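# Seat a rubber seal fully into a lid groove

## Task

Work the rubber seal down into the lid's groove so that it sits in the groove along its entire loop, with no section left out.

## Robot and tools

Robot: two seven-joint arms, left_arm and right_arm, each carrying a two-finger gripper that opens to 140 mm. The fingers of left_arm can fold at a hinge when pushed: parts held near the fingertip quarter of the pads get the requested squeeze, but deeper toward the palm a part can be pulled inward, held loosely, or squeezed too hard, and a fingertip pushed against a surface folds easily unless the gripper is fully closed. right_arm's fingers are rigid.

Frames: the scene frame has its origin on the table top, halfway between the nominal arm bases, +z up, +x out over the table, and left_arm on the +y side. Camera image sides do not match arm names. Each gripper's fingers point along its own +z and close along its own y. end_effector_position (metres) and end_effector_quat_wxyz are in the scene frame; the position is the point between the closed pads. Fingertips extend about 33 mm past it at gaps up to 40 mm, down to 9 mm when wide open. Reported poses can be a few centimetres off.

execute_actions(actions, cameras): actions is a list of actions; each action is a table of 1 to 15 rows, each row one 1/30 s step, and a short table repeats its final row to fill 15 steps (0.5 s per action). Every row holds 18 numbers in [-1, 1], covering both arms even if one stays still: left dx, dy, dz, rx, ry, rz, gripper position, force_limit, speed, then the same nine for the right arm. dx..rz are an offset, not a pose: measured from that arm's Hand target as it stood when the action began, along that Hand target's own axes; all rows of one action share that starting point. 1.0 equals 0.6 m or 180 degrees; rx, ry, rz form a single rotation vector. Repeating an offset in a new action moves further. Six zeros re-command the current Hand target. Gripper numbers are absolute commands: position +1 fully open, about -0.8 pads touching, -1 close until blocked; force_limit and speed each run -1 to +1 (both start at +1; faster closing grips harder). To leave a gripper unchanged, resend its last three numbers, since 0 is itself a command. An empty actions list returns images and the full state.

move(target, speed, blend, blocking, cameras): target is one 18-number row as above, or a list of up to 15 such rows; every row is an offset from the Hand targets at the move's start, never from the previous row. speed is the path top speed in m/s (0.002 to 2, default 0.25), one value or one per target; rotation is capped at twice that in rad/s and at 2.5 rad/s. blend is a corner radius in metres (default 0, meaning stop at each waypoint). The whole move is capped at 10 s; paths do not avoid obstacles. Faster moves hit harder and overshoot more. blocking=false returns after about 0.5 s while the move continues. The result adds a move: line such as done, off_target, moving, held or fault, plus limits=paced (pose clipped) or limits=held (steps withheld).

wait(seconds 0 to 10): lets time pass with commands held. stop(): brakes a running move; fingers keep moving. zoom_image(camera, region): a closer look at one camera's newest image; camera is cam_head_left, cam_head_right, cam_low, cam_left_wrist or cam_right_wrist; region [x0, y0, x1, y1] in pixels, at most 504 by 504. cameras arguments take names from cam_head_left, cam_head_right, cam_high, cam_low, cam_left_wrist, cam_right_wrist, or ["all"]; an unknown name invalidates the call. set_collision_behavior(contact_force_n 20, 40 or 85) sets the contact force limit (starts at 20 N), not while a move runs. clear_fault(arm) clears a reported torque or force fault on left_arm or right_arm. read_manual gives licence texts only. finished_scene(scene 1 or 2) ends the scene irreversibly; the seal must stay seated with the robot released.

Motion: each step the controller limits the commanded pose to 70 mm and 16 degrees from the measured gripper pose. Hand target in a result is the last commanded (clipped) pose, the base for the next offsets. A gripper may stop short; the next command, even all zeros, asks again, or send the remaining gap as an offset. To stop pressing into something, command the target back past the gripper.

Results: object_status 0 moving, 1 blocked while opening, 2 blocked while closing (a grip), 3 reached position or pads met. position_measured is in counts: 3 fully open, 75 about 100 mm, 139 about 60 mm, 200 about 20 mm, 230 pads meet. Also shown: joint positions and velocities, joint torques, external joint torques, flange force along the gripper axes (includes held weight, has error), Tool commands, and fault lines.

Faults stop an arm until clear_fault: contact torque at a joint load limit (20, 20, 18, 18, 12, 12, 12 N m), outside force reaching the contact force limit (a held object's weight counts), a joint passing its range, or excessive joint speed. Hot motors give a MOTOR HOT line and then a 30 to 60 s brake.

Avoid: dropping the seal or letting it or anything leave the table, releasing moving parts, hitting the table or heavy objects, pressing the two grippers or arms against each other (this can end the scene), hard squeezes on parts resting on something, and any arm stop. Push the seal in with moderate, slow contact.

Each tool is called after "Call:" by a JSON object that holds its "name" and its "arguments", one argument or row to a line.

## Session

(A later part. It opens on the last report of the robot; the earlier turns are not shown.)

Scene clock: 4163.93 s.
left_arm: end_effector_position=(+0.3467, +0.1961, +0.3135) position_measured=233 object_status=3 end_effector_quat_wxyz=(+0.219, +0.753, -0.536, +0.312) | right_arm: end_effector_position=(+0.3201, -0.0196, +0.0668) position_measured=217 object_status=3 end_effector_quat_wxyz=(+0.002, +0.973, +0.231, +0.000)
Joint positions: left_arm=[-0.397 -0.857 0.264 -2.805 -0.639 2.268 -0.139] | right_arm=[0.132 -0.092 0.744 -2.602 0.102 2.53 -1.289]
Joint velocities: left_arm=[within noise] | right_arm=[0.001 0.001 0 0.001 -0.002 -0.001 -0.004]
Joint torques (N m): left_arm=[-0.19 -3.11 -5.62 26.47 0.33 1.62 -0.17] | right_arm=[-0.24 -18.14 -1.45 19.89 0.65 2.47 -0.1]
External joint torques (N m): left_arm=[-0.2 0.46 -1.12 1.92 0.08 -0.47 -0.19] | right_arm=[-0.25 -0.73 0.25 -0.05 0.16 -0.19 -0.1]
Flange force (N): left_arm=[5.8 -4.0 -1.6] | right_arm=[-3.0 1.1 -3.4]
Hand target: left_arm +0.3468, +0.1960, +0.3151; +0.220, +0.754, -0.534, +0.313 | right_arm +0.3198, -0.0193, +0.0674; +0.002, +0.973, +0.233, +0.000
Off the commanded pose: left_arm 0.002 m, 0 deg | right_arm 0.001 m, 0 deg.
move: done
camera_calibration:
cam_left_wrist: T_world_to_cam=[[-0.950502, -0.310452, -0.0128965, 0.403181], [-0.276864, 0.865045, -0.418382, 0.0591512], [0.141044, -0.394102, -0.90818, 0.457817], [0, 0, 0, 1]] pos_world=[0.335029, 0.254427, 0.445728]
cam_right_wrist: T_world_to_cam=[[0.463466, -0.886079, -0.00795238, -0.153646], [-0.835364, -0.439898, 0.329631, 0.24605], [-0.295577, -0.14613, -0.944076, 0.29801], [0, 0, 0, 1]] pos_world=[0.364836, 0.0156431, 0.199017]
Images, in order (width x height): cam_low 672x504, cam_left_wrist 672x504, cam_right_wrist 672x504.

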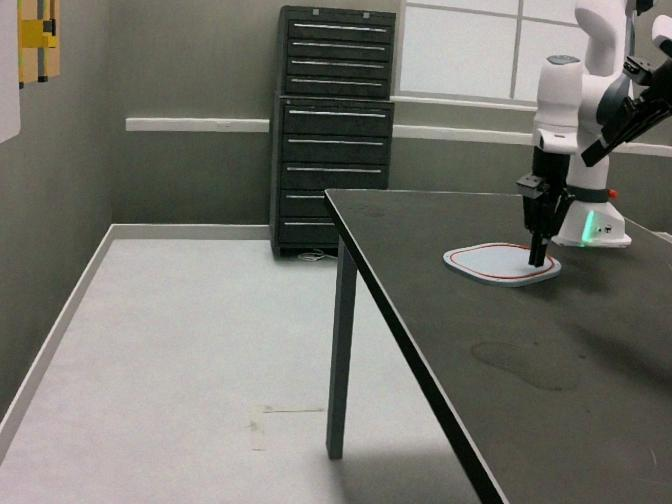

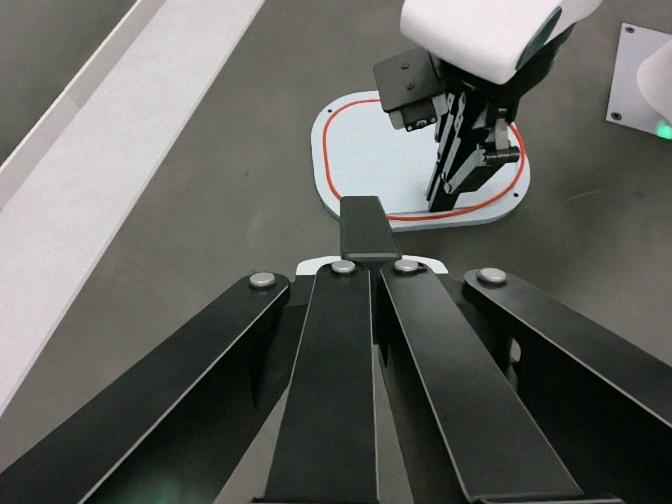

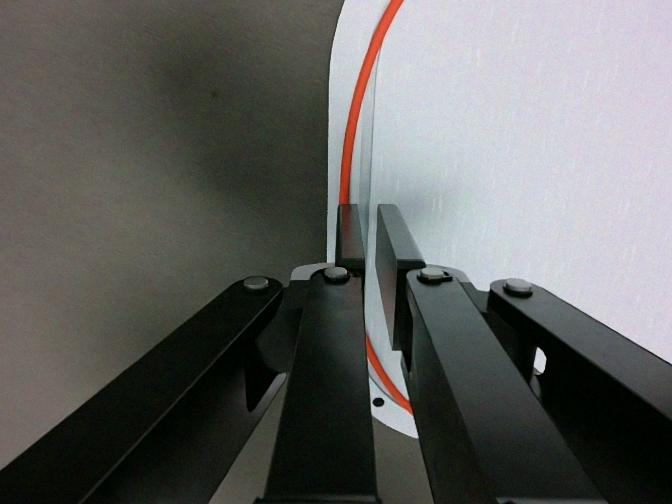

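Call:
{"name": "move", "arguments": {
  "target": [
    [0,0,0,0,0,0,-1,-1,0, 0,0,-0.0085,0,0,0,-0.45,-1,0],
    [0,0,0,0,0,0,-1,-1,0, 0.1728,0.0311,-0.0085,0,0,0.2511,-0.45,-1,0]
  ],
  "speed": [0.05,0.15],
  "cameras": ["cam_right_wrist","cam_left_wrist"]
}}

Call:
{"name": "zoom_image", "arguments": {
  "camera": "cam_right_wrist",
  "region": [290, 100, 450, 340]
}}

Scene clock: 4203.07 s.
left_arm: end_effector_position=(+0.3467, +0.1961, +0.3135) position_measured=233 object_status=3 end_effector_quat_wxyz=(+0.219, +0.753, -0.536, +0.312) | right_arm: end_effector_position=(+0.4209, +0.0113, +0.0728) position_measured=186 object_status=3 end_effector_quat_wxyz=(+0.000, +0.988, -0.157, +0.000)
Joint positions: left_arm=[-0.397 -0.857 0.264 -2.805 -0.639 2.268 -0.139] | right_arm=[0.193 0.186 0.569 -2.285 -0.155 2.436 -0.425]
Joint velocities: left_arm=[within noise] | right_arm=[0.002 0.002 -0.001 -0.001 -0.001 0 0.008]
Joint torques (N m): left_arm=[-0.17 -3.1 -5.62 26.44 0.32 1.62 -0.19] | right_arm=[-0.23 -29.7 3.48 21.13 0.15 2.46 0.37]
External joint torques (N m): left_arm=[-0.15 0.45 -1.11 1.97 0.07 -0.45 -0.21] | right_arm=[-0.19 -0.23 0.29 0.26 -0.36 -0.17 0.37]
Flange force (N): left_arm=[5.9 -4.0 -1.7] | right_arm=[0.0 -1.6 0.0]
Hand target: left_arm +0.3468, +0.1960, +0.3151; +0.220, +0.754, -0.534, +0.313 | right_arm +0.4207, +0.0110, +0.0725; +0.001, +0.987, -0.159, +0.000
Off the commanded pose: left_arm 0.002 m, 0 deg | right_arm 0.000 m, 0 deg.
move: done
camera_calibration:
cam_left_wrist: T_world_to_cam=[[-0.950502, -0.310452, -0.0128965, 0.403181], [-0.276864, 0.865045, -0.418382, 0.0591512], [0.141044, -0.394102, -0.90818, 0.457817], [0, 0, 0, 1]] pos_world=[0.335029, 0.254427, 0.445728]
cam_right_wrist: T_world_to_cam=[[-0.294684, -0.95552, -0.0119798, 0.147196], [-0.903701, 0.274584, 0.328525, 0.362667], [-0.310623, 0.107637, -0.944419, 0.341378], [0, 0, 0, 1]] pos_world=[0.477158, 0.00432096, 0.205022]
Images, in order (width x height): cam_left_wrist 672x504, cam_right_wrist 672x504.

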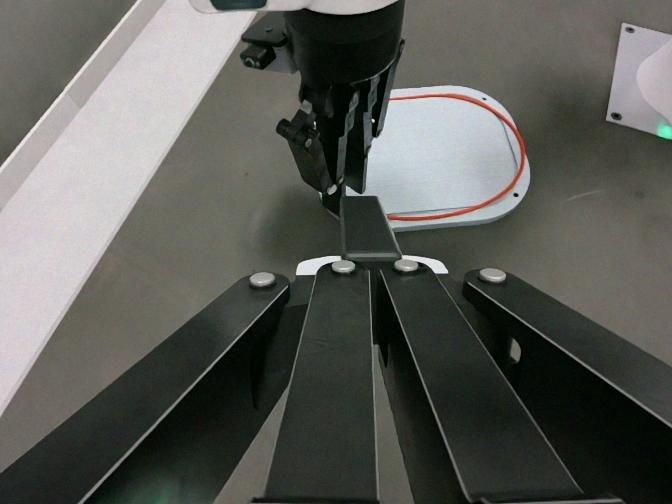

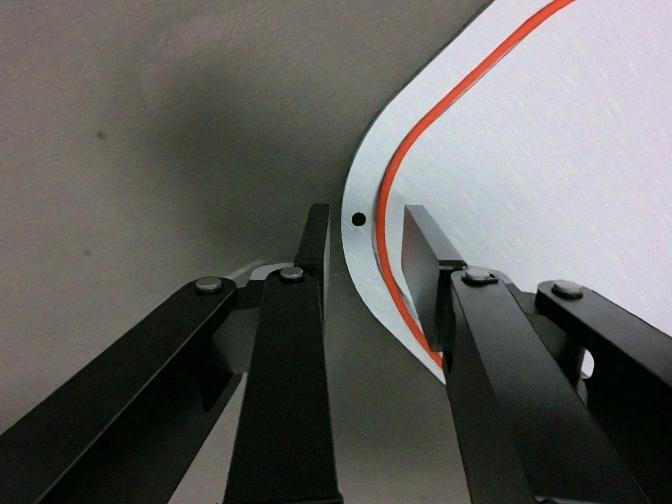

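Scaled by 2.100 from the camera's 672x504 image, which has a finer 960x720 frame.

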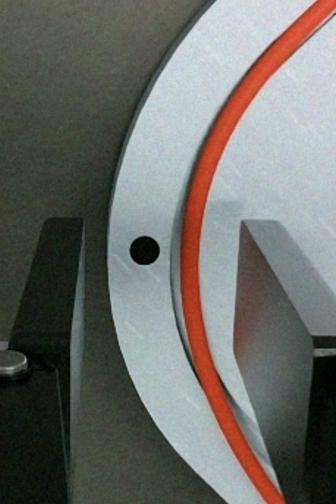

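Call:
{"name": "move", "arguments": {
  "target": [
    [0,0,0,0,0,0,-1,-1,0, 0,0.012,0,0,0,0,-0.56,-1,0],
    [0,0,0,0,0,0,-1,-1,0, 0,0.012,0.0370,0,0,0,-0.56,-1,0],
    [0,0,0,0,0,0,-1,-1,0, 0,0.012,0.0370,0,0,0,-1,-1,-1]
  ],
  "speed": [0.05,0.05,0.03],
  "cameras": ["cam_right_wrist","cam_left_wrist"]
}}

Call:
{"name": "zoom_image", "arguments": {
  "camera": "cam_right_wrist",
  "region": [310, 60, 470, 300]
}}

Scene clock: 4223.30 s.
left_arm: end_effector_position=(+0.3467, +0.1961, +0.3135) position_measured=233 object_status=3 end_effector_quat_wxyz=(+0.219, +0.753, -0.536, +0.312) | right_arm: end_effector_position=(+0.4186, +0.0039, +0.0509) position_measured=225 object_status=2 end_effector_quat_wxyz=(+0.001, +0.987, -0.158, +0.000)
Joint positions: left_arm=[-0.397 -0.857 0.264 -2.805 -0.639 2.268 -0.139] | right_arm=[0.201 0.219 0.547 -2.312 -0.19 2.489 -0.406]
Joint torques (N m): left_arm=[-0.17 -3.08 -5.62 26.46 0.32 1.63 -0.15] | right_arm=[-0.43 -30.45 3.6 19.77 0.15 2.85 0.26]
External joint torques (N m): left_arm=[-0.16 0.47 -1.13 1.95 0.07 -0.45 -0.17] | right_arm=[-0.44 -0.3 -0.07 -0.34 -0.31 0.21 0.26]
Flange force (N): left_arm=[5.8 -4.1 -1.6] | right_arm=[-0.9 1.6 0.7]
Hand target: left_arm +0.3468, +0.1960, +0.3151; +0.220, +0.754, -0.534, +0.313 | right_arm +0.4185, +0.0041, +0.0503; +0.001, +0.987, -0.159, +0.000
Off the commanded pose: left_arm 0.002 m, 0 deg | right_arm 0.001 m, 0 deg.
move: done
camera_calibration:
cam_left_wrist: T_world_to_cam=[[-0.950502, -0.310452, -0.0128965, 0.403181], [-0.276864, 0.865045, -0.418382, 0.0591512], [0.141044, -0.394102, -0.90818, 0.457817], [0, 0, 0, 1]] pos_world=[0.335029, 0.254427, 0.445728]
cam_right_wrist: T_world_to_cam=[[-0.2967, -0.954926, -0.00920237, 0.139872], [-0.902581, 0.277262, 0.329353, 0.369265], [-0.311956, 0.106025, -0.944162, 0.321395], [0, 0, 0, 1]] pos_world=[0.475053, -0.00289173, 0.183118]
Images, in order (width x height): cam_left_wrist 672x504, cam_right_wrist 672x504.

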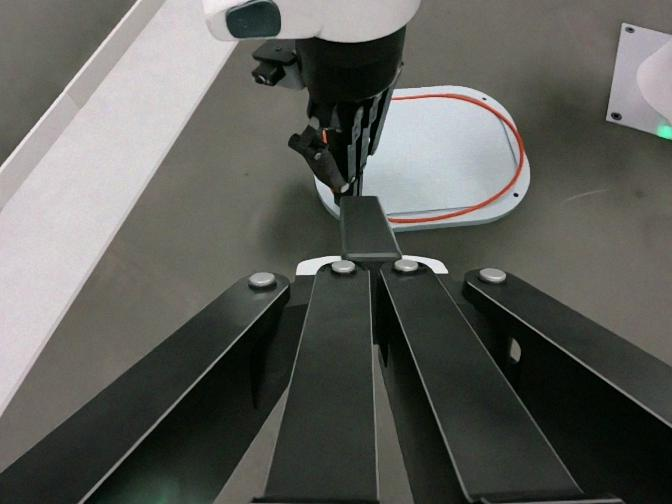

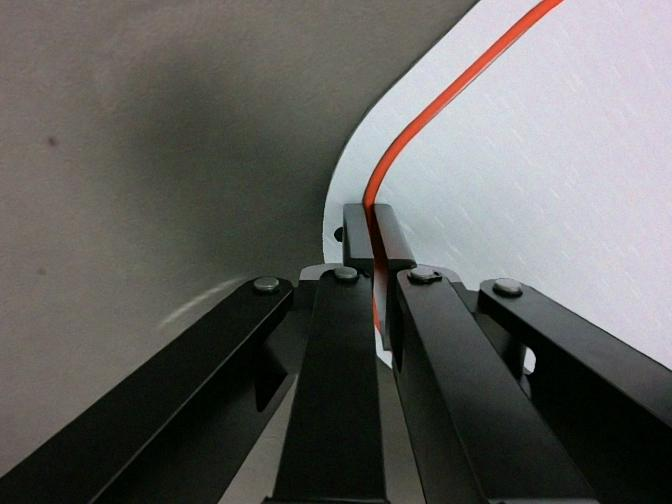

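Scaled by 2.100 from the camera's 672x504 image, which has a finer 960x720 frame.

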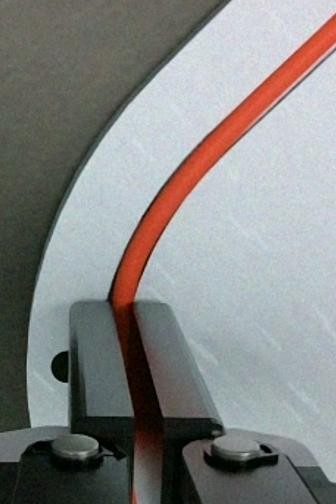

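Call:
{"name": "execute_actions", "arguments": {
  "actions": [],
  "cameras": ["cam_right_wrist", "cam_left_wrist"]
}}

Scene clock: 4254.73 s.
left_arm: end_effector_position=(+0.3467, +0.1961, +0.3135) position_measured=233 object_status=3 end_effector_quat_wxyz=(+0.219, +0.753, -0.536, +0.312) | right_arm: end_effector_position=(+0.4186, +0.0039, +0.0509) position_measured=225 object_status=2 end_effector_quat_wxyz=(+0.001, +0.987, -0.158, +0.000)
Joint positions: left_arm=[-0.397 -0.857 0.264 -2.805 -0.639 2.268 -0.139] | right_arm=[0.201 0.219 0.547 -2.312 -0.19 2.489 -0.405]
Joint velocities: within noise
Joint torques (N m): left_arm=[-0.19 -3.08 -5.62 26.46 0.32 1.63 -0.15] | right_arm=[-0.21 -30.48 3.9 19.71 0.15 2.85 0.28]
External joint torques (N m): left_arm=[-0.21 0.53 -1.14 1.9 0.07 -0.47 -0.17] | right_arm=[-0.27 -0.34 0.18 -0.36 -0.32 0.23 0.28]
Flange force (N): left_arm=[5.9 -4.2 -1.3] | right_arm=[-1.3 1.5 0.6]
Hand target: left_arm +0.3468, +0.1960, +0.3151; +0.220, +0.754, -0.534, +0.313 | right_arm +0.4185, +0.0041, +0.0503; +0.001, +0.987, -0.159, +0.000
Tool commands: left_gripper/position=-1.0 left_gripper/force_limit=-1.0 left_gripper/speed=+0.0 right_gripper/position=-1.0 right_gripper/force_limit=-1.0 right_gripper/speed=-1.0
Off the commanded pose: left_arm 0.002 m, 0 deg | right_arm 0.001 m, 0 deg.
camera_calibration:
cam_left_wrist: T_world_to_cam=[[-0.950502, -0.310452, -0.0128965, 0.403181], [-0.276864, 0.865045, -0.418382, 0.0591512], [0.141044, -0.394102, -0.90818, 0.457817], [0, 0, 0, 1]] pos_world=[0.335029, 0.254427, 0.445728]
cam_right_wrist: T_world_to_cam=[[-0.296784, -0.9549, -0.00917067, 0.139906], [-0.902553, 0.277352, 0.329354, 0.369252], [-0.311957, 0.106024, -0.944162, 0.321396], [0, 0, 0, 1]] pos_world=[0.475053, -0.0028921, 0.183118]
Images, in order (width x height): cam_left_wrist 672x504, cam_right_wrist 672x504.

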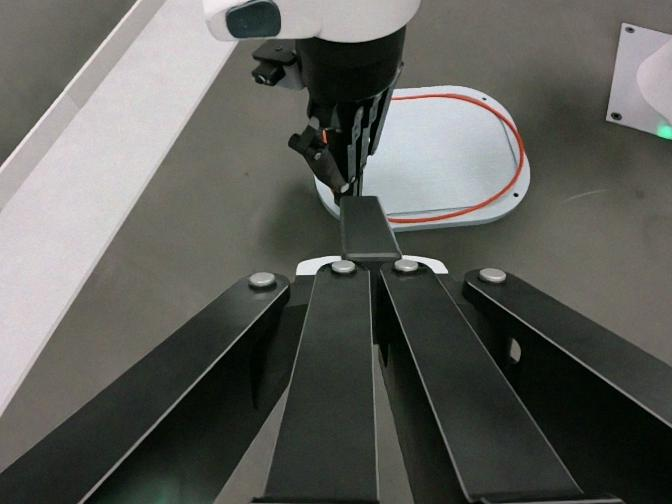

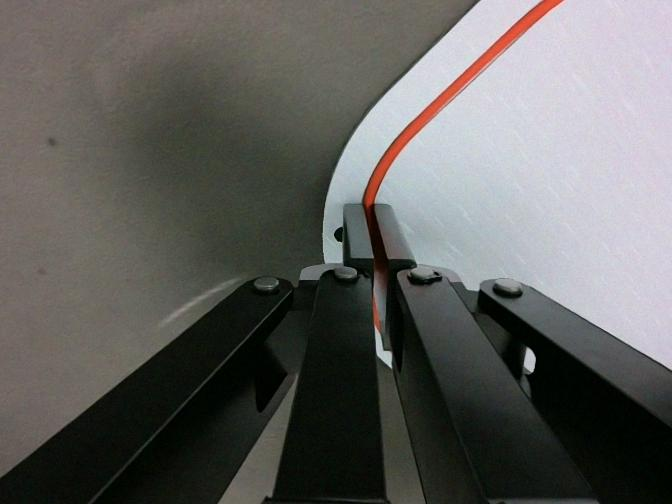

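Call:
{"name": "move", "arguments": {
  "target": [0,0,0,0,0,0,-1,-1,0,0,0,0.0058,0,0,0,-1,-1,-1],
  "speed": 0.01
}}

Scene clock: 4261.27 s.
left_arm: end_effector_position=(+0.3467, +0.1961, +0.3135) position_measured=233 object_status=3 end_effector_quat_wxyz=(+0.219, +0.753, -0.536, +0.312) | right_arm: end_effector_position=(+0.4190, +0.0046, +0.0498) position_measured=225 object_status=2 end_effector_quat_wxyz=(+0.001, +0.987, -0.158, +0.001)
Joint positions: left_arm=[-0.397 -0.857 0.264 -2.805 -0.639 2.268 -0.139] | right_arm=[0.206 0.222 0.544 -2.312 -0.196 2.493 -0.401]
Joint velocities: left_arm=[within noise] | right_arm=[0.003 0.002 -0.002 0 -0.001 -0.001 0.007]
Joint torques (N m): left_arm=[-0.13 -3.08 -5.67 26.46 0.35 1.61 -0.17] | right_arm=[-0.95 -27.03 2.85 18.58 -0.08 3.29 0.3]
External joint torques (N m): left_arm=[-0.15 0.5 -1.17 1.89 0.1 -0.48 -0.19] | right_arm=[-0.87 3.18 -0.76 -1.45 -0.55 0.66 0.3]
Flange force (N): left_arm=[5.8 -3.9 -1.6] | right_arm=[2.3 -2.8 11.1]
Hand target: left_arm +0.3468, +0.1960, +0.3151; +0.220, +0.754, -0.534, +0.313 | right_arm +0.4185, +0.0041, +0.0468; +0.001, +0.987, -0.159, +0.000
Off the commanded pose: left_arm 0.002 m, 0 deg | right_arm 0.003 m, 0 deg.
move: done

Call:
{"name": "move", "arguments": {
  "target": [
    [0,0,0,0,0,0,-1,-1,0,0.0005,-0.001,-0.0053,0,0,0,-1,-1,-1],
    [0,0,0,0,0,0,-1,-1,0,0.0005,-0.001,-0.0053,0,0,0,-0.72,-1,-1],
    [0,0,0,0,0,0,-1,-1,0,0.0005,-0.001,-0.042,0,0,0,-0.72,-1,-1]
  ],
  "speed": [0.01,0.01,0.03],
  "cameras": ["cam_right_wrist"]
}}

Scene clock: 4276.27 s.
left_arm: end_effector_position=(+0.3467, +0.1961, +0.3135) position_measured=233 object_status=3 end_effector_quat_wxyz=(+0.219, +0.753, -0.536, +0.312) | right_arm: end_effector_position=(+0.4190, +0.0048, +0.0714) position_measured=219 object_status=3 end_effector_quat_wxyz=(+0.001, +0.987, -0.160, +0.001)
Joint positions: left_arm=[-0.397 -0.857 0.264 -2.805 -0.639 2.268 -0.139] | right_arm=[0.189 0.173 0.567 -2.304 -0.151 2.445 -0.427]
Joint velocities: left_arm=[within noise] | right_arm=[0 -0.001 0.001 0 0.001 -0.001 -0.006]
Joint torques (N m): left_arm=[-0.18 -3.13 -5.63 26.45 0.32 1.63 -0.2] | right_arm=[-0.96 -29.99 3.97 20.85 0.64 2.51 -0.18]
External joint torques (N m): left_arm=[-0.19 0.36 -1.13 1.96 0.07 -0.45 -0.22] | right_arm=[-1.04 -0.85 0.92 0 0.15 -0.13 -0.18]
Flange force (N): left_arm=[5.9 -3.7 -1.7] | right_arm=[-1.1 4.2 -4.0]
Hand target: left_arm +0.3468, +0.1960, +0.3151; +0.220, +0.754, -0.534, +0.313 | right_arm +0.4189, +0.0046, +0.0720; +0.001, +0.987, -0.159, +0.000
Off the commanded pose: left_arm 0.002 m, 0 deg | right_arm 0.001 m, 0 deg.
move: done
camera_calibration:
cam_right_wrist: T_world_to_cam=[[-0.300772, -0.953649, -0.00942924, 0.14289], [-0.902359, 0.281368, 0.326467, 0.362726], [-0.308682, 0.106701, -0.945162, 0.339412], [0, 0, 0, 1]] pos_world=[0.475057, -0.00200816, 0.203729]
Images, in order (width x height): cam_right_wrist 672x504.

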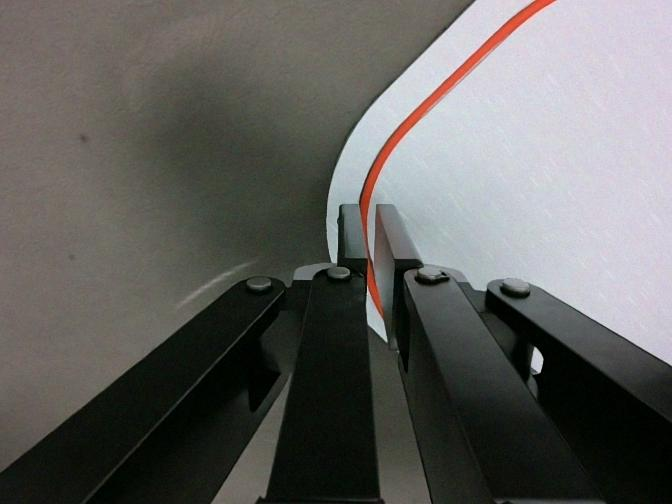

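Call:
{"name": "zoom_image", "arguments": {
  "camera": "cam_right_wrist",
  "region": [290, 60, 500, 270]
}}

Scaled by 2.400 from the camera's 672x504 image, which has a finer 960x720 frame.

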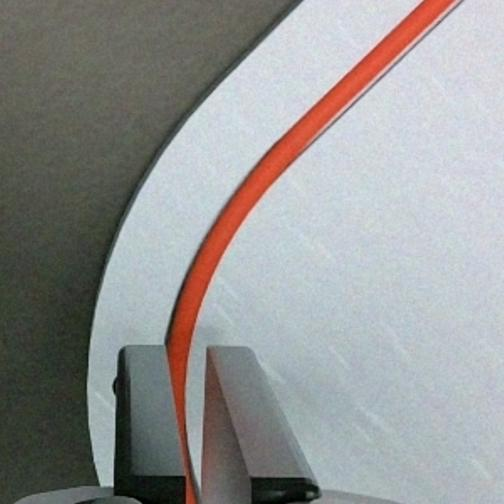

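Call:
{"name": "move", "arguments": {
  "target": [
    [0,0,0,0,0,0,-1,-1,0,0,0,0,0,0,0,-1,-1,-1],
    [0,0,0,0,0,0,-1,-1,0,0,0,0.029,0,0,0,-1,-1,-1],
    [0,0,0,0,0,0,-1,-1,0,0,0,0.0417,0,0,0,-1,-1,-1],
    [0,0,0,0,0,0,-1,-1,0,0,0,0.027,0,0,0,-1,-1,-1],
    [0,0,0,0,0,0,-1,-1,0,0.0242,0.003,0.027,0,0,0.0778,-1,-1,-1],
    [0,0,0,0,0,0,-1,-1,0,0.0242,0.003,0.0417,0,0,0.0778,-1,-1,-1],
    [0,0,0,0,0,0,-1,-1,0,0.0242,0.003,0.0,0,0,0.0778,-1,-1,-1]
  ],
  "speed": [0.05,0.05,0.015,0.03,0.05,0.015,0.05],
  "cameras": ["cam_right_wrist"]
}}

Scene clock: 4318.57 s.
left_arm: end_effector_position=(+0.3467, +0.1961, +0.3135) position_measured=233 object_status=3 end_effector_quat_wxyz=(+0.219, +0.753, -0.536, +0.312) | right_arm: end_effector_position=(+0.4324, -0.0013, +0.0717) position_measured=230 object_status=3 end_effector_quat_wxyz=(+0.001, +0.960, -0.280, +0.002)
Joint positions: left_arm=[-0.397 -0.857 0.264 -2.805 -0.639 2.268 -0.139] | right_arm=[0.238 0.182 0.493 -2.283 -0.14 2.439 -0.215]
Joint velocities: left_arm=[within noise] | right_arm=[0 -0.001 0.001 -0.001 0.001 -0.005 -0.005]
Joint torques (N m): left_arm=[-0.18 -3.11 -5.63 26.46 0.33 1.63 -0.17] | right_arm=[-1.03 -31.48 3.72 20.77 0.67 2.34 -0.16]
External joint torques (N m): left_arm=[-0.2 0.43 -1.15 1.86 0.08 -0.47 -0.19] | right_arm=[-0.97 -0.78 0.97 -0.11 0.18 -0.27 -0.16]
Flange force (N): left_arm=[5.8 -3.7 -1.5] | right_arm=[-0.3 3.9 -3.7]
Hand target: left_arm +0.3468, +0.1960, +0.3151; +0.220, +0.754, -0.534, +0.313 | right_arm +0.4321, -0.0016, +0.0720; +0.001, +0.961, -0.278, +0.001
Off the commanded pose: left_arm 0.002 m, 0 deg | right_arm 0.001 m, 0 deg.
move: done
camera_calibration:
cam_right_wrist: T_world_to_cam=[[-0.522686, -0.852457, -0.0107948, 0.237266], [-0.807887, 0.491235, 0.325587, 0.336005], [-0.272246, 0.178901, -0.945451, 0.328806], [0, 0, 0, 1]] pos_world=[0.484986, -0.0216224, 0.204033]
Images, in order (width x height): cam_right_wrist 672x504.

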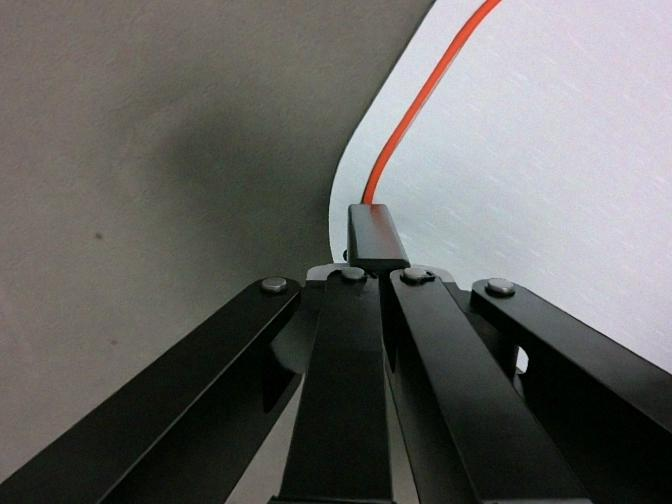

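Call:
{"name": "wait", "arguments": {
  "seconds": 0.1,
  "cameras": ["cam_left_wrist", "cam_right_wrist"]
}}

Call:
{"name": "zoom_image", "arguments": {
  "camera": "cam_left_wrist",
  "region": [270, 60, 550, 270]
}}

Call:
{"name": "zoom_image", "arguments": {
  "camera": "cam_right_wrist",
  "region": [300, 0, 550, 250]
}}

Scene clock: 4324.43 s.
left_arm: end_effector_position=(+0.3467, +0.1961, +0.3135) position_measured=233 object_status=3 end_effector_quat_wxyz=(+0.219, +0.753, -0.536, +0.312) | right_arm: end_effector_position=(+0.4323, -0.0014, +0.0716) position_measured=230 object_status=3 end_effector_quat_wxyz=(+0.001, +0.960, -0.279, +0.002)
Joint positions: left_arm=[-0.397 -0.857 0.264 -2.805 -0.639 2.268 -0.139] | right_arm=[0.238 0.182 0.493 -2.283 -0.14 2.439 -0.217]
Joint torques (N m): left_arm=[-0.15 -3.15 -5.61 26.51 0.32 1.62 -0.2] | right_arm=[-0.96 -31.47 3.84 20.76 0.64 2.42 -0.18]
External joint torques (N m): left_arm=[-0.17 0.42 -1.13 1.96 0.07 -0.47 -0.22] | right_arm=[-1.09 -0.67 0.9 -0.17 0.16 -0.2 -0.18]
Flange force (N): left_arm=[5.9 -3.9 -1.7] | right_arm=[-0.1 4.0 -3.3]
Hand target: left_arm +0.3468, +0.1960, +0.3151; +0.220, +0.754, -0.534, +0.313 | right_arm +0.4321, -0.0016, +0.0720; +0.001, +0.961, -0.278, +0.001
Tool commands: left_gripper/position=-1.0 left_gripper/force_limit=-1.0 left_gripper/speed=+0.0 right_gripper/position=-1.0 right_gripper/force_limit=-1.0 right_gripper/speed=-1.0
Off the commanded pose: left_arm 0.002 m, 0 deg | right_arm 0.000 m, 0 deg.
wait: 0.10 s; at rest from the start
camera_calibration:
cam_left_wrist: T_world_to_cam=[[-0.950502, -0.310452, -0.0128965, 0.403181], [-0.276864, 0.865045, -0.418382, 0.0591512], [0.141044, -0.394102, -0.90818, 0.457817], [0, 0, 0, 1]] pos_world=[0.335029, 0.254427, 0.445728]
cam_right_wrist: T_world_to_cam=[[-0.521126, -0.853419, -0.0101849, 0.236317], [-0.808634, 0.489891, 0.325758, 0.336222], [-0.273018, 0.177997, -0.945398, 0.329122], [0, 0, 0, 1]] pos_world=[0.484888, -0.0216175, 0.204032]
Images, in order (width x height): cam_left_wrist 672x504, cam_right_wrist 672x504.

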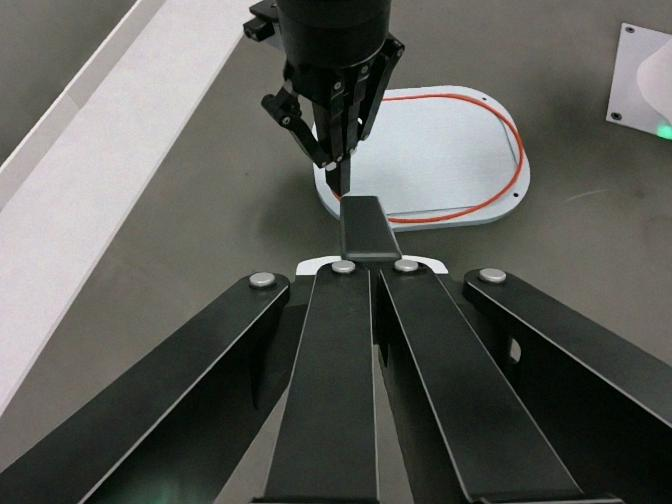

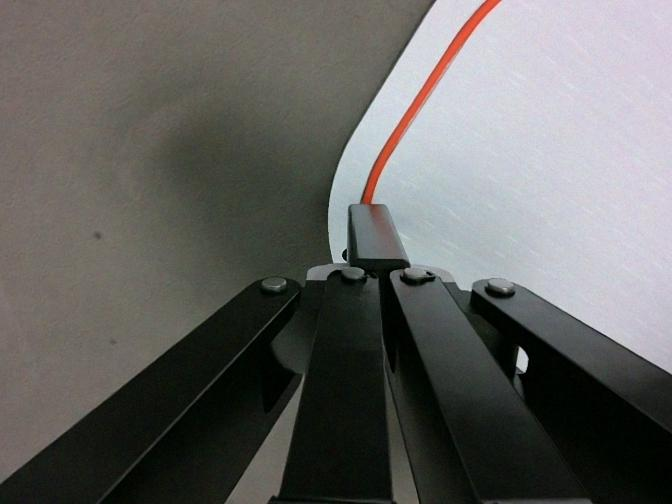

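Scaled by 1.800 from the camera's 672x504 image, which has a finer 960x720 frame.

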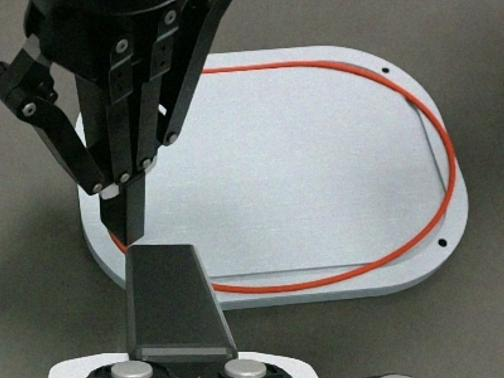

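Scaled by 2.016 from the camera's 672x504 image, which has a finer 960x720 frame.

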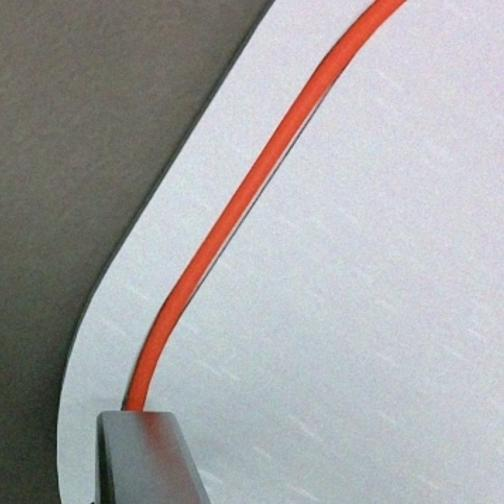

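Call:
{"name": "move", "arguments": {
  "target": [0,0,0,0,0,0,-1,-1,0,-0.0811,0.0414,0,0,0,-0.3006,-0.45,-1,-1],
  "speed": 0.12,
  "cameras": ["cam_right_wrist", "cam_left_wrist"]
}}

Call:
{"name": "zoom_image", "arguments": {
  "camera": "cam_right_wrist",
  "region": [250, 60, 500, 310]
}}

Scene clock: 4359.80 s.
left_arm: end_effector_position=(+0.3467, +0.1961, +0.3135) position_measured=233 object_status=3 end_effector_quat_wxyz=(+0.219, +0.753, -0.536, +0.312) | right_arm: end_effector_position=(+0.3777, +0.0034, +0.0719) position_measured=186 object_status=3 end_effector_quat_wxyz=(+0.003, +0.982, +0.188, +0.000)
Joint positions: left_arm=[-0.397 -0.857 0.264 -2.805 -0.639 2.268 -0.139] | right_arm=[0.053 0.093 0.752 -2.411 -0.109 2.472 -1.102]
Joint velocities: left_arm=[within noise] | right_arm=[0 0.001 -0.001 -0.001 0.001 0 -0.006]
Joint torques (N m): left_arm=[-0.18 -3.1 -5.62 26.45 0.32 1.63 -0.17] | right_arm=[-0.95 -23.62 2.98 19.82 0.67 2.89 -0.2]
External joint torques (N m): left_arm=[-0.16 0.54 -1.06 1.8 0.07 -0.47 -0.19] | right_arm=[-0.95 -0.93 1.06 -0.71 0.15 0.23 -0.2]
Flange force (N): left_arm=[5.6 -4.1 -1.4] | right_arm=[-7.5 3.9 -4.1]
Hand target: left_arm +0.3468, +0.1960, +0.3151; +0.220, +0.754, -0.534, +0.313 | right_arm +0.3777, +0.0034, +0.0720; +0.002, +0.982, +0.189, +0.000
Off the commanded pose: left_arm 0.002 m, 0 deg | right_arm 0.000 m, 0 deg.
move: done
camera_calibration:
cam_left_wrist: T_world_to_cam=[[-0.950502, -0.310452, -0.0128965, 0.403181], [-0.276864, 0.865045, -0.418382, 0.0591512], [0.141044, -0.394102, -0.90818, 0.457817], [0, 0, 0, 1]] pos_world=[0.335029, 0.254427, 0.445728]
cam_right_wrist: T_world_to_cam=[[0.383961, -0.923323, -0.00695722, -0.129846], [-0.870381, -0.36444, 0.33109, 0.315501], [-0.308238, -0.12107, -0.943574, 0.327768], [0, 0, 0, 1]] pos_world=[0.425492, 0.0347747, 0.203911]
Images, in order (width x height): cam_left_wrist 672x504, cam_right_wrist 672x504.

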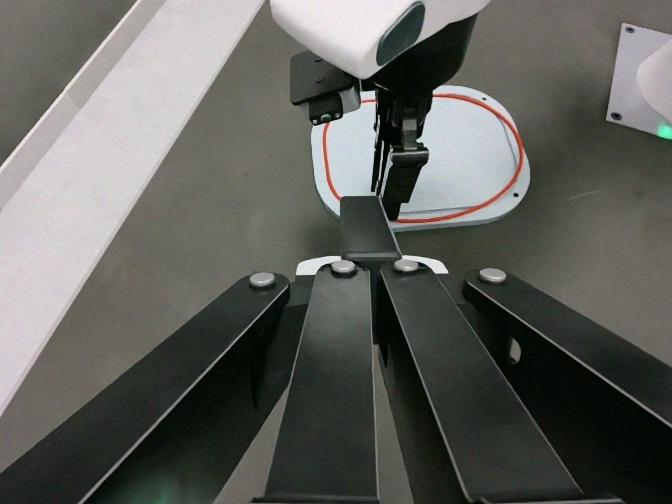

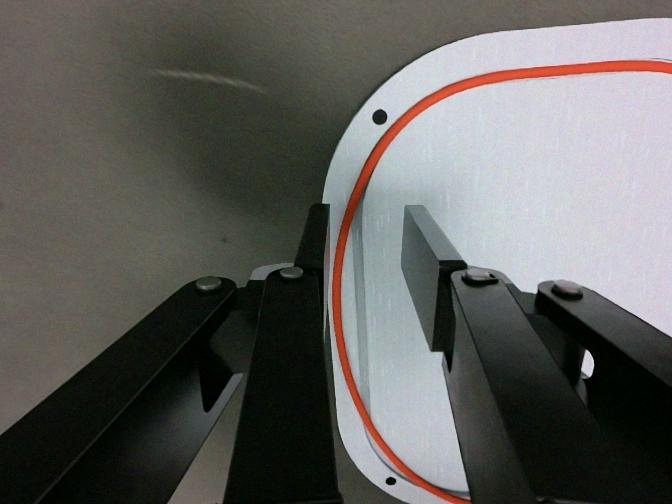

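Scaled by 2.016 from the camera's 672x504 image, which has a finer 960x720 frame.

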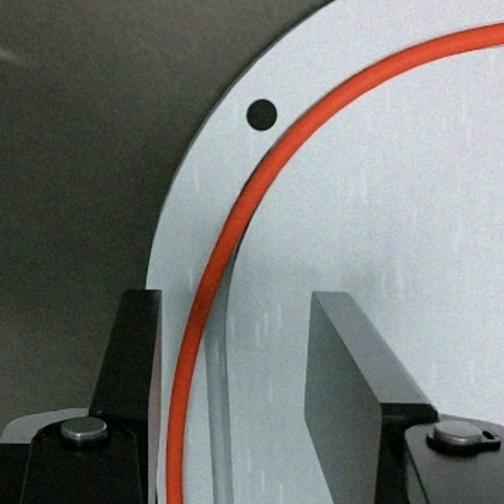

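Call:
{"name": "zoom_image", "arguments": {
  "camera": "cam_right_wrist",
  "region": [310, 180, 430, 300]
}}

Call:
{"name": "zoom_image", "arguments": {
  "camera": "cam_right_wrist",
  "region": [310, 290, 490, 504]
}}

Scaled by 4.200 from the camera's 672x504 image, which has a finer 960x720 frame.

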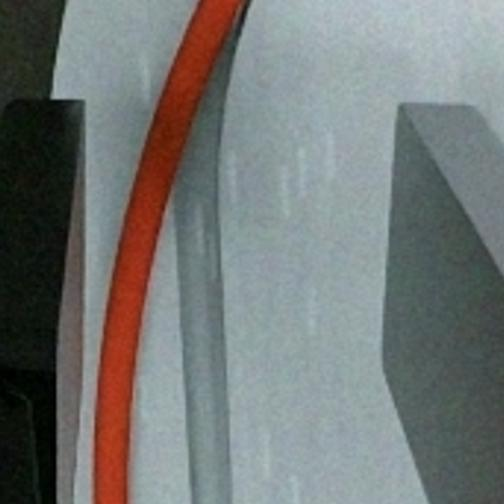

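Scaled by 2.355 from the camera's 672x504 image, which has a finer 960x720 frame.

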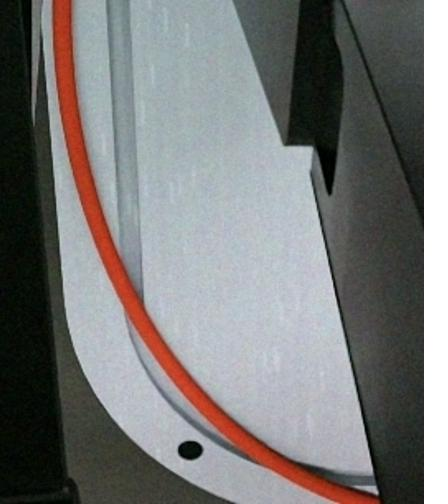

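Call:
{"name": "move", "arguments": {
  "target": [
    [0,0,0,0,0,0,-1,-1,0,-0.0233,-0.0031,0,0,0,-0.0217,-0.45,-1,-1],
    [0,0,0,0,0,0,-1,-1,0,-0.0233,-0.0031,0.0353,0,0,-0.0217,-0.45,-1,-1],
    [0,0,0,0,0,0,-1,-1,0,-0.0233,-0.0031,0.0353,0,0,-0.0217,-1,-1,-1]
  ],
  "speed": [0.05,0.03,0.02],
  "cameras": ["cam_right_wrist"]
}}

Call:
{"name": "zoom_image", "arguments": {
  "camera": "cam_right_wrist",
  "region": [300, 100, 460, 260]
}}

Scene clock: 4425.50 s.
left_arm: end_effector_position=(+0.3467, +0.1961, +0.3135) position_measured=233 object_status=3 end_effector_quat_wxyz=(+0.219, +0.753, -0.536, +0.312) | right_arm: end_effector_position=(+0.3643, +0.0000, +0.0516) position_measured=226 object_status=0 end_effector_quat_wxyz=(+0.001, +0.975, +0.223, +0.000)
Joint positions: left_arm=[-0.397 -0.857 0.264 -2.805 -0.639 2.268 -0.139] | right_arm=[0.059 0.113 0.752 -2.46 -0.139 2.537 -1.14]
Joint torques (N m): left_arm=[-0.16 -3.11 -5.61 26.48 0.32 1.61 -0.21] | right_arm=[-0.5 -22.33 2.51 19.15 0.05 2.85 0.28]
External joint torques (N m): left_arm=[-0.13 0.48 -1.08 1.88 0.08 -0.48 -0.23] | right_arm=[-0.47 0.13 0.23 -0.46 -0.43 0.18 0.28]
Flange force (N): left_arm=[5.7 -3.9 -1.7] | right_arm=[0.1 -0.4 2.9]
Hand target: left_arm +0.3468, +0.1960, +0.3151; +0.220, +0.754, -0.534, +0.313 | right_arm +0.3641, -0.0002, +0.0508; +0.002, +0.975, +0.223, +0.000
Off the commanded pose: left_arm 0.002 m, 0 deg | right_arm 0.001 m, 0 deg.
move: done
camera_calibration:
cam_right_wrist: T_world_to_cam=[[0.450168, -0.892891, -0.00973363, -0.151956], [-0.84133, -0.427774, 0.330412, 0.298759], [-0.299186, -0.140552, -0.943786, 0.300817], [0, 0, 0, 1]] pos_world=[0.409761, 0.0344018, 0.183714]
Images, in order (width x height): cam_right_wrist 672x504.

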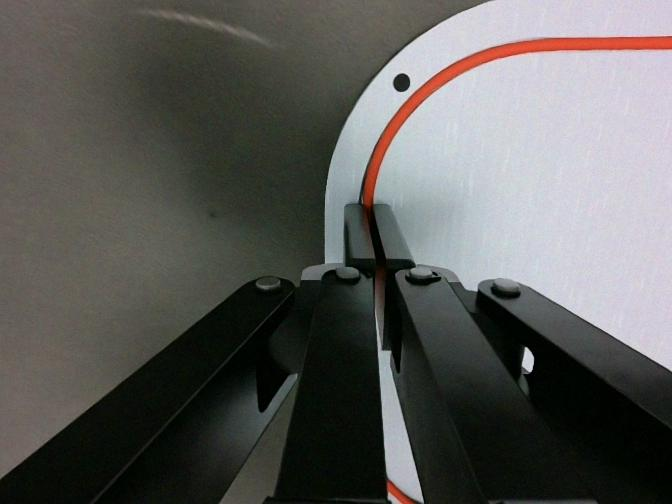

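Scaled by 3.150 from the camera's 672x504 image, which has a finer 960x720 frame.

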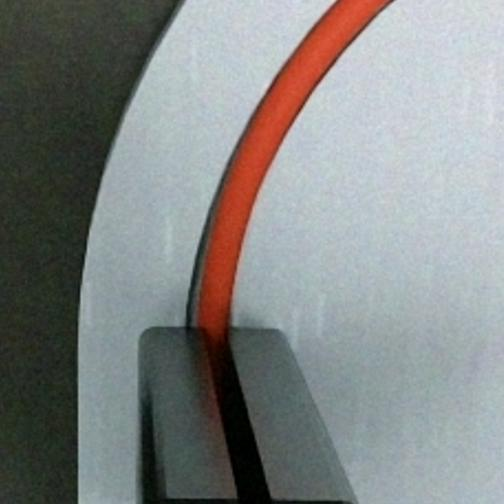

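Call:
{"name": "move", "arguments": {
  "target": [
    [0,0,0,0,0,0,-1,-1,0,0,-0.0013,-0.001,0,0,0,-1,-1,-1],
    [0,0,0,0,0,0,-1,-1,0,0,-0.0013,0.0067,0,0,0,-1,-1,-1]
  ],
  "speed": [0.02,0.01]
}}

Scene clock: 4439.80 s.
left_arm: end_effector_position=(+0.3467, +0.1961, +0.3135) position_measured=233 object_status=3 end_effector_quat_wxyz=(+0.219, +0.753, -0.536, +0.312) | right_arm: end_effector_position=(+0.3646, +0.0006, +0.0496) position_measured=226 object_status=2 end_effector_quat_wxyz=(+0.003, +0.975, +0.224, +0.001)
Joint positions: left_arm=[-0.397 -0.857 0.264 -2.805 -0.639 2.268 -0.139] | right_arm=[0.065 0.12 0.748 -2.459 -0.155 2.542 -1.128]
Joint velocities: left_arm=[within noise] | right_arm=[0.001 -0.001 0.001 -0.001 -0.002 0.001 0.007]
Joint torques (N m): left_arm=[-0.16 -2.99 -5.64 26.48 0.33 1.62 -0.16] | right_arm=[-0.62 -19.21 1.72 17.88 -0.13 3.34 0.32]
External joint torques (N m): left_arm=[-0.16 0.57 -1.17 1.91 0.08 -0.47 -0.18] | right_arm=[-0.66 3.5 -0.76 -1.69 -0.61 0.66 0.32]
Flange force (N): left_arm=[5.9 -4.3 -1.4] | right_arm=[7.4 -2.3 16.6]
Hand target: left_arm +0.3468, +0.1960, +0.3151; +0.220, +0.754, -0.534, +0.313 | right_arm +0.3637, +0.0005, +0.0468; +0.002, +0.975, +0.223, +0.000
Off the commanded pose: left_arm 0.002 m, 0 deg | right_arm 0.003 m, 0 deg.
move: done

Call:
{"name": "move", "arguments": {
  "target": [
    [0,0,0,0,0,0,-1,-1,0,0.0014,0.0005,-0.0053,0,0,0,-1,-1,-1],
    [0,0,0,0,0,0,-1,-1,0,0.0014,0.0005,-0.0053,0,0,0,-0.72,-1,-1],
    [0,0,0,0,0,0,-1,-1,0,0.0014,0.0005,-0.042,0,0,0,-0.72,-1,-1]
  ],
  "speed": [0.01,0.01,0.03],
  "cameras": ["cam_right_wrist"]
}}

Call:
{"name": "zoom_image", "arguments": {
  "camera": "cam_right_wrist",
  "region": [290, 100, 460, 270]
}}

Scene clock: 4451.93 s.
left_arm: end_effector_position=(+0.3467, +0.1961, +0.3135) position_measured=233 object_status=3 end_effector_quat_wxyz=(+0.219, +0.753, -0.536, +0.312) | right_arm: end_effector_position=(+0.3645, +0.0010, +0.0714) position_measured=219 object_status=3 end_effector_quat_wxyz=(+0.002, +0.975, +0.221, +0.000)
Joint positions: left_arm=[-0.397 -0.857 0.264 -2.805 -0.639 2.268 -0.139] | right_arm=[0.051 0.054 0.77 -2.452 -0.068 2.488 -1.185]
Joint velocities: left_arm=[within noise] | right_arm=[0.001 -0.001 0.001 0.001 -0.001 -0.002 -0.005]
Joint torques (N m): left_arm=[-0.18 -3.12 -5.65 26.43 0.31 1.63 -0.19] | right_arm=[-0.92 -22.06 2.07 20.39 0.66 2.45 -0.17]
External joint torques (N m): left_arm=[-0.19 0.44 -1.16 1.84 0.06 -0.47 -0.21] | right_arm=[-0.82 -0.94 1.04 -0.07 0.14 -0.21 -0.17]
Flange force (N): left_arm=[5.8 -3.6 -1.5] | right_arm=[-4.9 2.1 -5.1]
Hand target: left_arm +0.3468, +0.1960, +0.3151; +0.220, +0.754, -0.534, +0.313 | right_arm +0.3646, +0.0007, +0.0720; +0.002, +0.975, +0.223, +0.000
Off the commanded pose: left_arm 0.002 m, 0 deg | right_arm 0.001 m, 0 deg.
move: done
camera_calibration:
cam_right_wrist: T_world_to_cam=[[0.446292, -0.89485, -0.00822039, -0.149674], [-0.843715, -0.423816, 0.32943, 0.293726], [-0.298275, -0.140087, -0.944144, 0.319348], [0, 0, 0, 1]] pos_world=[0.409873, 0.0352869, 0.203517]
Images, in order (width x height): cam_right_wrist 672x504.

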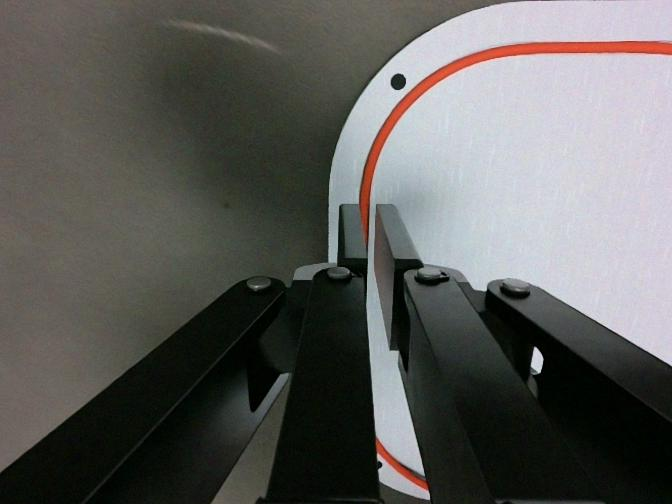

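Scaled by 2.965 from the camera's 672x504 image, which has a finer 960x720 frame.

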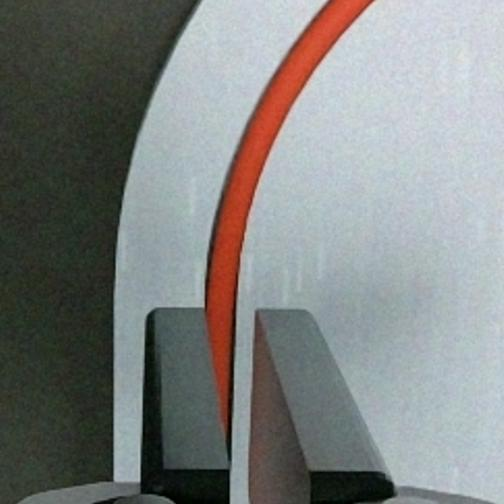

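Call:
{"name": "move", "arguments": {
  "target": [
    [0,0,0,0,0,0,-1,-1,0,0,0,0,0,0,0,-1,-1,-1],
    [0,0,0,0,0,0,-1,-1,0,0,0,0.030,0,0,0,-1,-1,-1],
    [0,0,0,0,0,0,-1,-1,0,0,0,0.0417,0,0,0,-1,-1,-1],
    [0,0,0,0,0,0,-1,-1,0,0,0,0.028,0,0,0,-1,-1,-1],
    [0,0,0,0,0,0,-1,-1,0,0.0233,0.0008,0.028,0,0,0.0222,-1,-1,-1],
    [0,0,0,0,0,0,-1,-1,0,0.0233,0.0008,0.0417,0,0,0.0222,-1,-1,-1]
  ],
  "speed": [0.05,0.06,0.015,0.03,0.05,0.015]
}}

Call:
{"name": "move", "arguments": {
  "target": [
    [0,0,0,0,0,0,-1,-1,0,0,0,-0.0417,0,0,0,-1,-1,-1],
    [0,0,0,0,0,0,-1,-1,0,-0.0983,0.0061,-0.0417,0,0,-0.0222,-0.45,-1,-1]
  ],
  "speed": [0.05,0.08],
  "cameras": ["cam_right_wrist"]
}}

Call:
{"name": "zoom_image", "arguments": {
  "camera": "cam_right_wrist",
  "region": [280, 60, 460, 240]
}}

Call:
{"name": "zoom_image", "arguments": {
  "camera": "cam_right_wrist",
  "region": [290, 200, 490, 400]
}}

Scene clock: 4487.83 s.
left_arm: end_effector_position=(+0.3467, +0.1961, +0.3135) position_measured=233 object_status=3 end_effector_quat_wxyz=(+0.219, +0.753, -0.536, +0.312) | right_arm: end_effector_position=(+0.3784, +0.0066, +0.0503) position_measured=230 object_status=3 end_effector_quat_wxyz=(+0.002, +0.982, +0.191, +0.002)
Joint positions: left_arm=[-0.397 -0.857 0.264 -2.805 -0.639 2.268 -0.139] | right_arm=[0.098 0.158 0.704 -2.412 -0.187 2.525 -1.048]
Joint velocities: left_arm=[within noise] | right_arm=[-0.001 0 -0.001 0.002 -0.001 0 0.005]
Joint torques (N m): left_arm=[-0.18 -3.09 -5.65 26.47 0.33 1.63 -0.18] | right_arm=[-0.64 -21.11 2.45 17.98 -0.09 3.39 0.35]
External joint torques (N m): left_arm=[-0.18 0.5 -1.15 1.87 0.08 -0.46 -0.2] | right_arm=[-0.65 3.65 -0.68 -1.66 -0.57 0.73 0.35]
Flange force (N): left_arm=[5.8 -3.9 -1.5] | right_arm=[6.2 -2.5 15.5]
Hand target: left_arm +0.3468, +0.1960, +0.3151; +0.220, +0.754, -0.534, +0.313 | right_arm +0.3774, +0.0063, +0.0470; +0.002, +0.982, +0.188, +0.000
Off the commanded pose: left_arm 0.002 m, 0 deg | right_arm 0.003 m, 0 deg.
move: done

Scene clock: 4491.93 s.
left_arm: end_effector_position=(+0.3467, +0.1961, +0.3135) position_measured=233 object_status=3 end_effector_quat_wxyz=(+0.219, +0.753, -0.536, +0.312) | right_arm: end_effector_position=(+0.3241, -0.0191, +0.0720) position_measured=186 object_status=0 end_effector_quat_wxyz=(+0.002, +0.975, +0.221, -0.001)
Joint positions: left_arm=[-0.397 -0.857 0.264 -2.805 -0.639 2.268 -0.139] | right_arm=[0.119 -0.097 0.75 -2.587 0.106 2.51 -1.279]
Joint torques (N m): left_arm=[-0.18 -3.16 -5.65 26.48 0.32 1.64 -0.2] | right_arm=[-0.42 -18.11 -1.36 19.45 0.66 2.9 -0.19]
External joint torques (N m): left_arm=[-0.17 0.39 -1.14 1.93 0.07 -0.45 -0.22] | right_arm=[-0.46 -0.69 0.43 -0.72 0.16 0.24 -0.19]
Flange force (N): left_arm=[5.9 -3.7 -1.7] | right_arm=[-4.8 2.1 -1.3]
Hand target: left_arm +0.3468, +0.1960, +0.3151; +0.220, +0.754, -0.534, +0.313 | right_arm +0.3240, -0.0189, +0.0720; +0.002, +0.975, +0.223, +0.000
Off the commanded pose: left_arm 0.002 m, 0 deg | right_arm 0.000 m, 0 deg.
move: done
camera_calibration:
cam_right_wrist: T_world_to_cam=[[0.446846, -0.894578, -0.00763896, -0.149907], [-0.842818, -0.423824, 0.331708, 0.250496], [-0.299977, -0.141784, -0.943351, 0.305555], [0, 0, 0, 1]] pos_world=[0.369767, 0.0153851, 0.204009]
Images, in order (width x height): cam_right_wrist 672x504.

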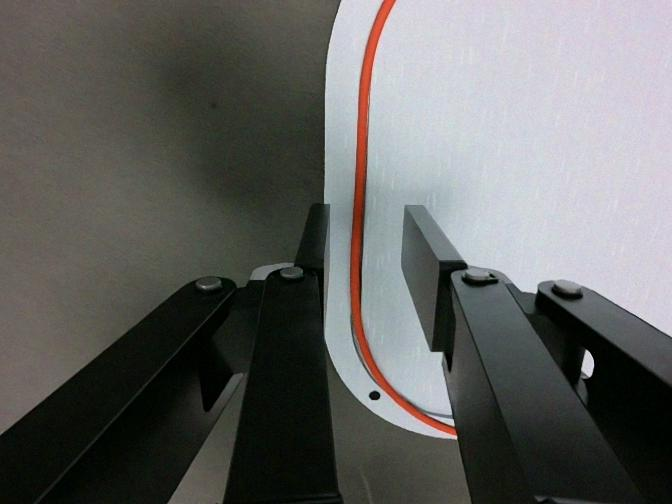

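Scaled by 2.800 from the camera's 672x504 image, which has a finer 960x720 frame.

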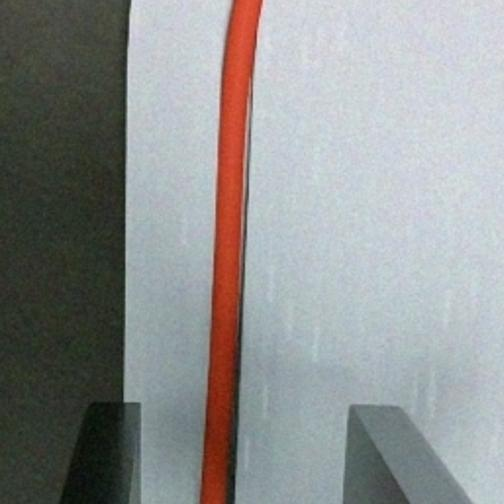

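Scaled by 2.520 from the camera's 672x504 image, which has a finer 960x720 frame.

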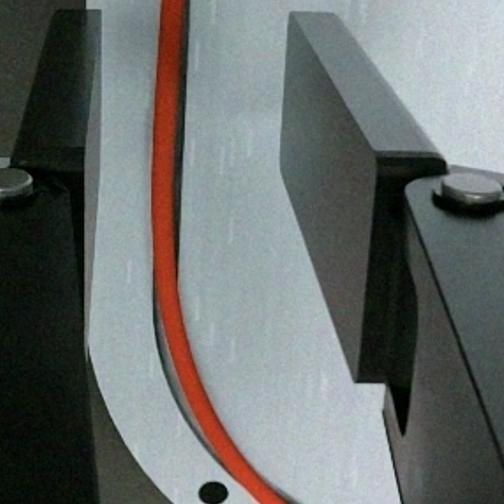

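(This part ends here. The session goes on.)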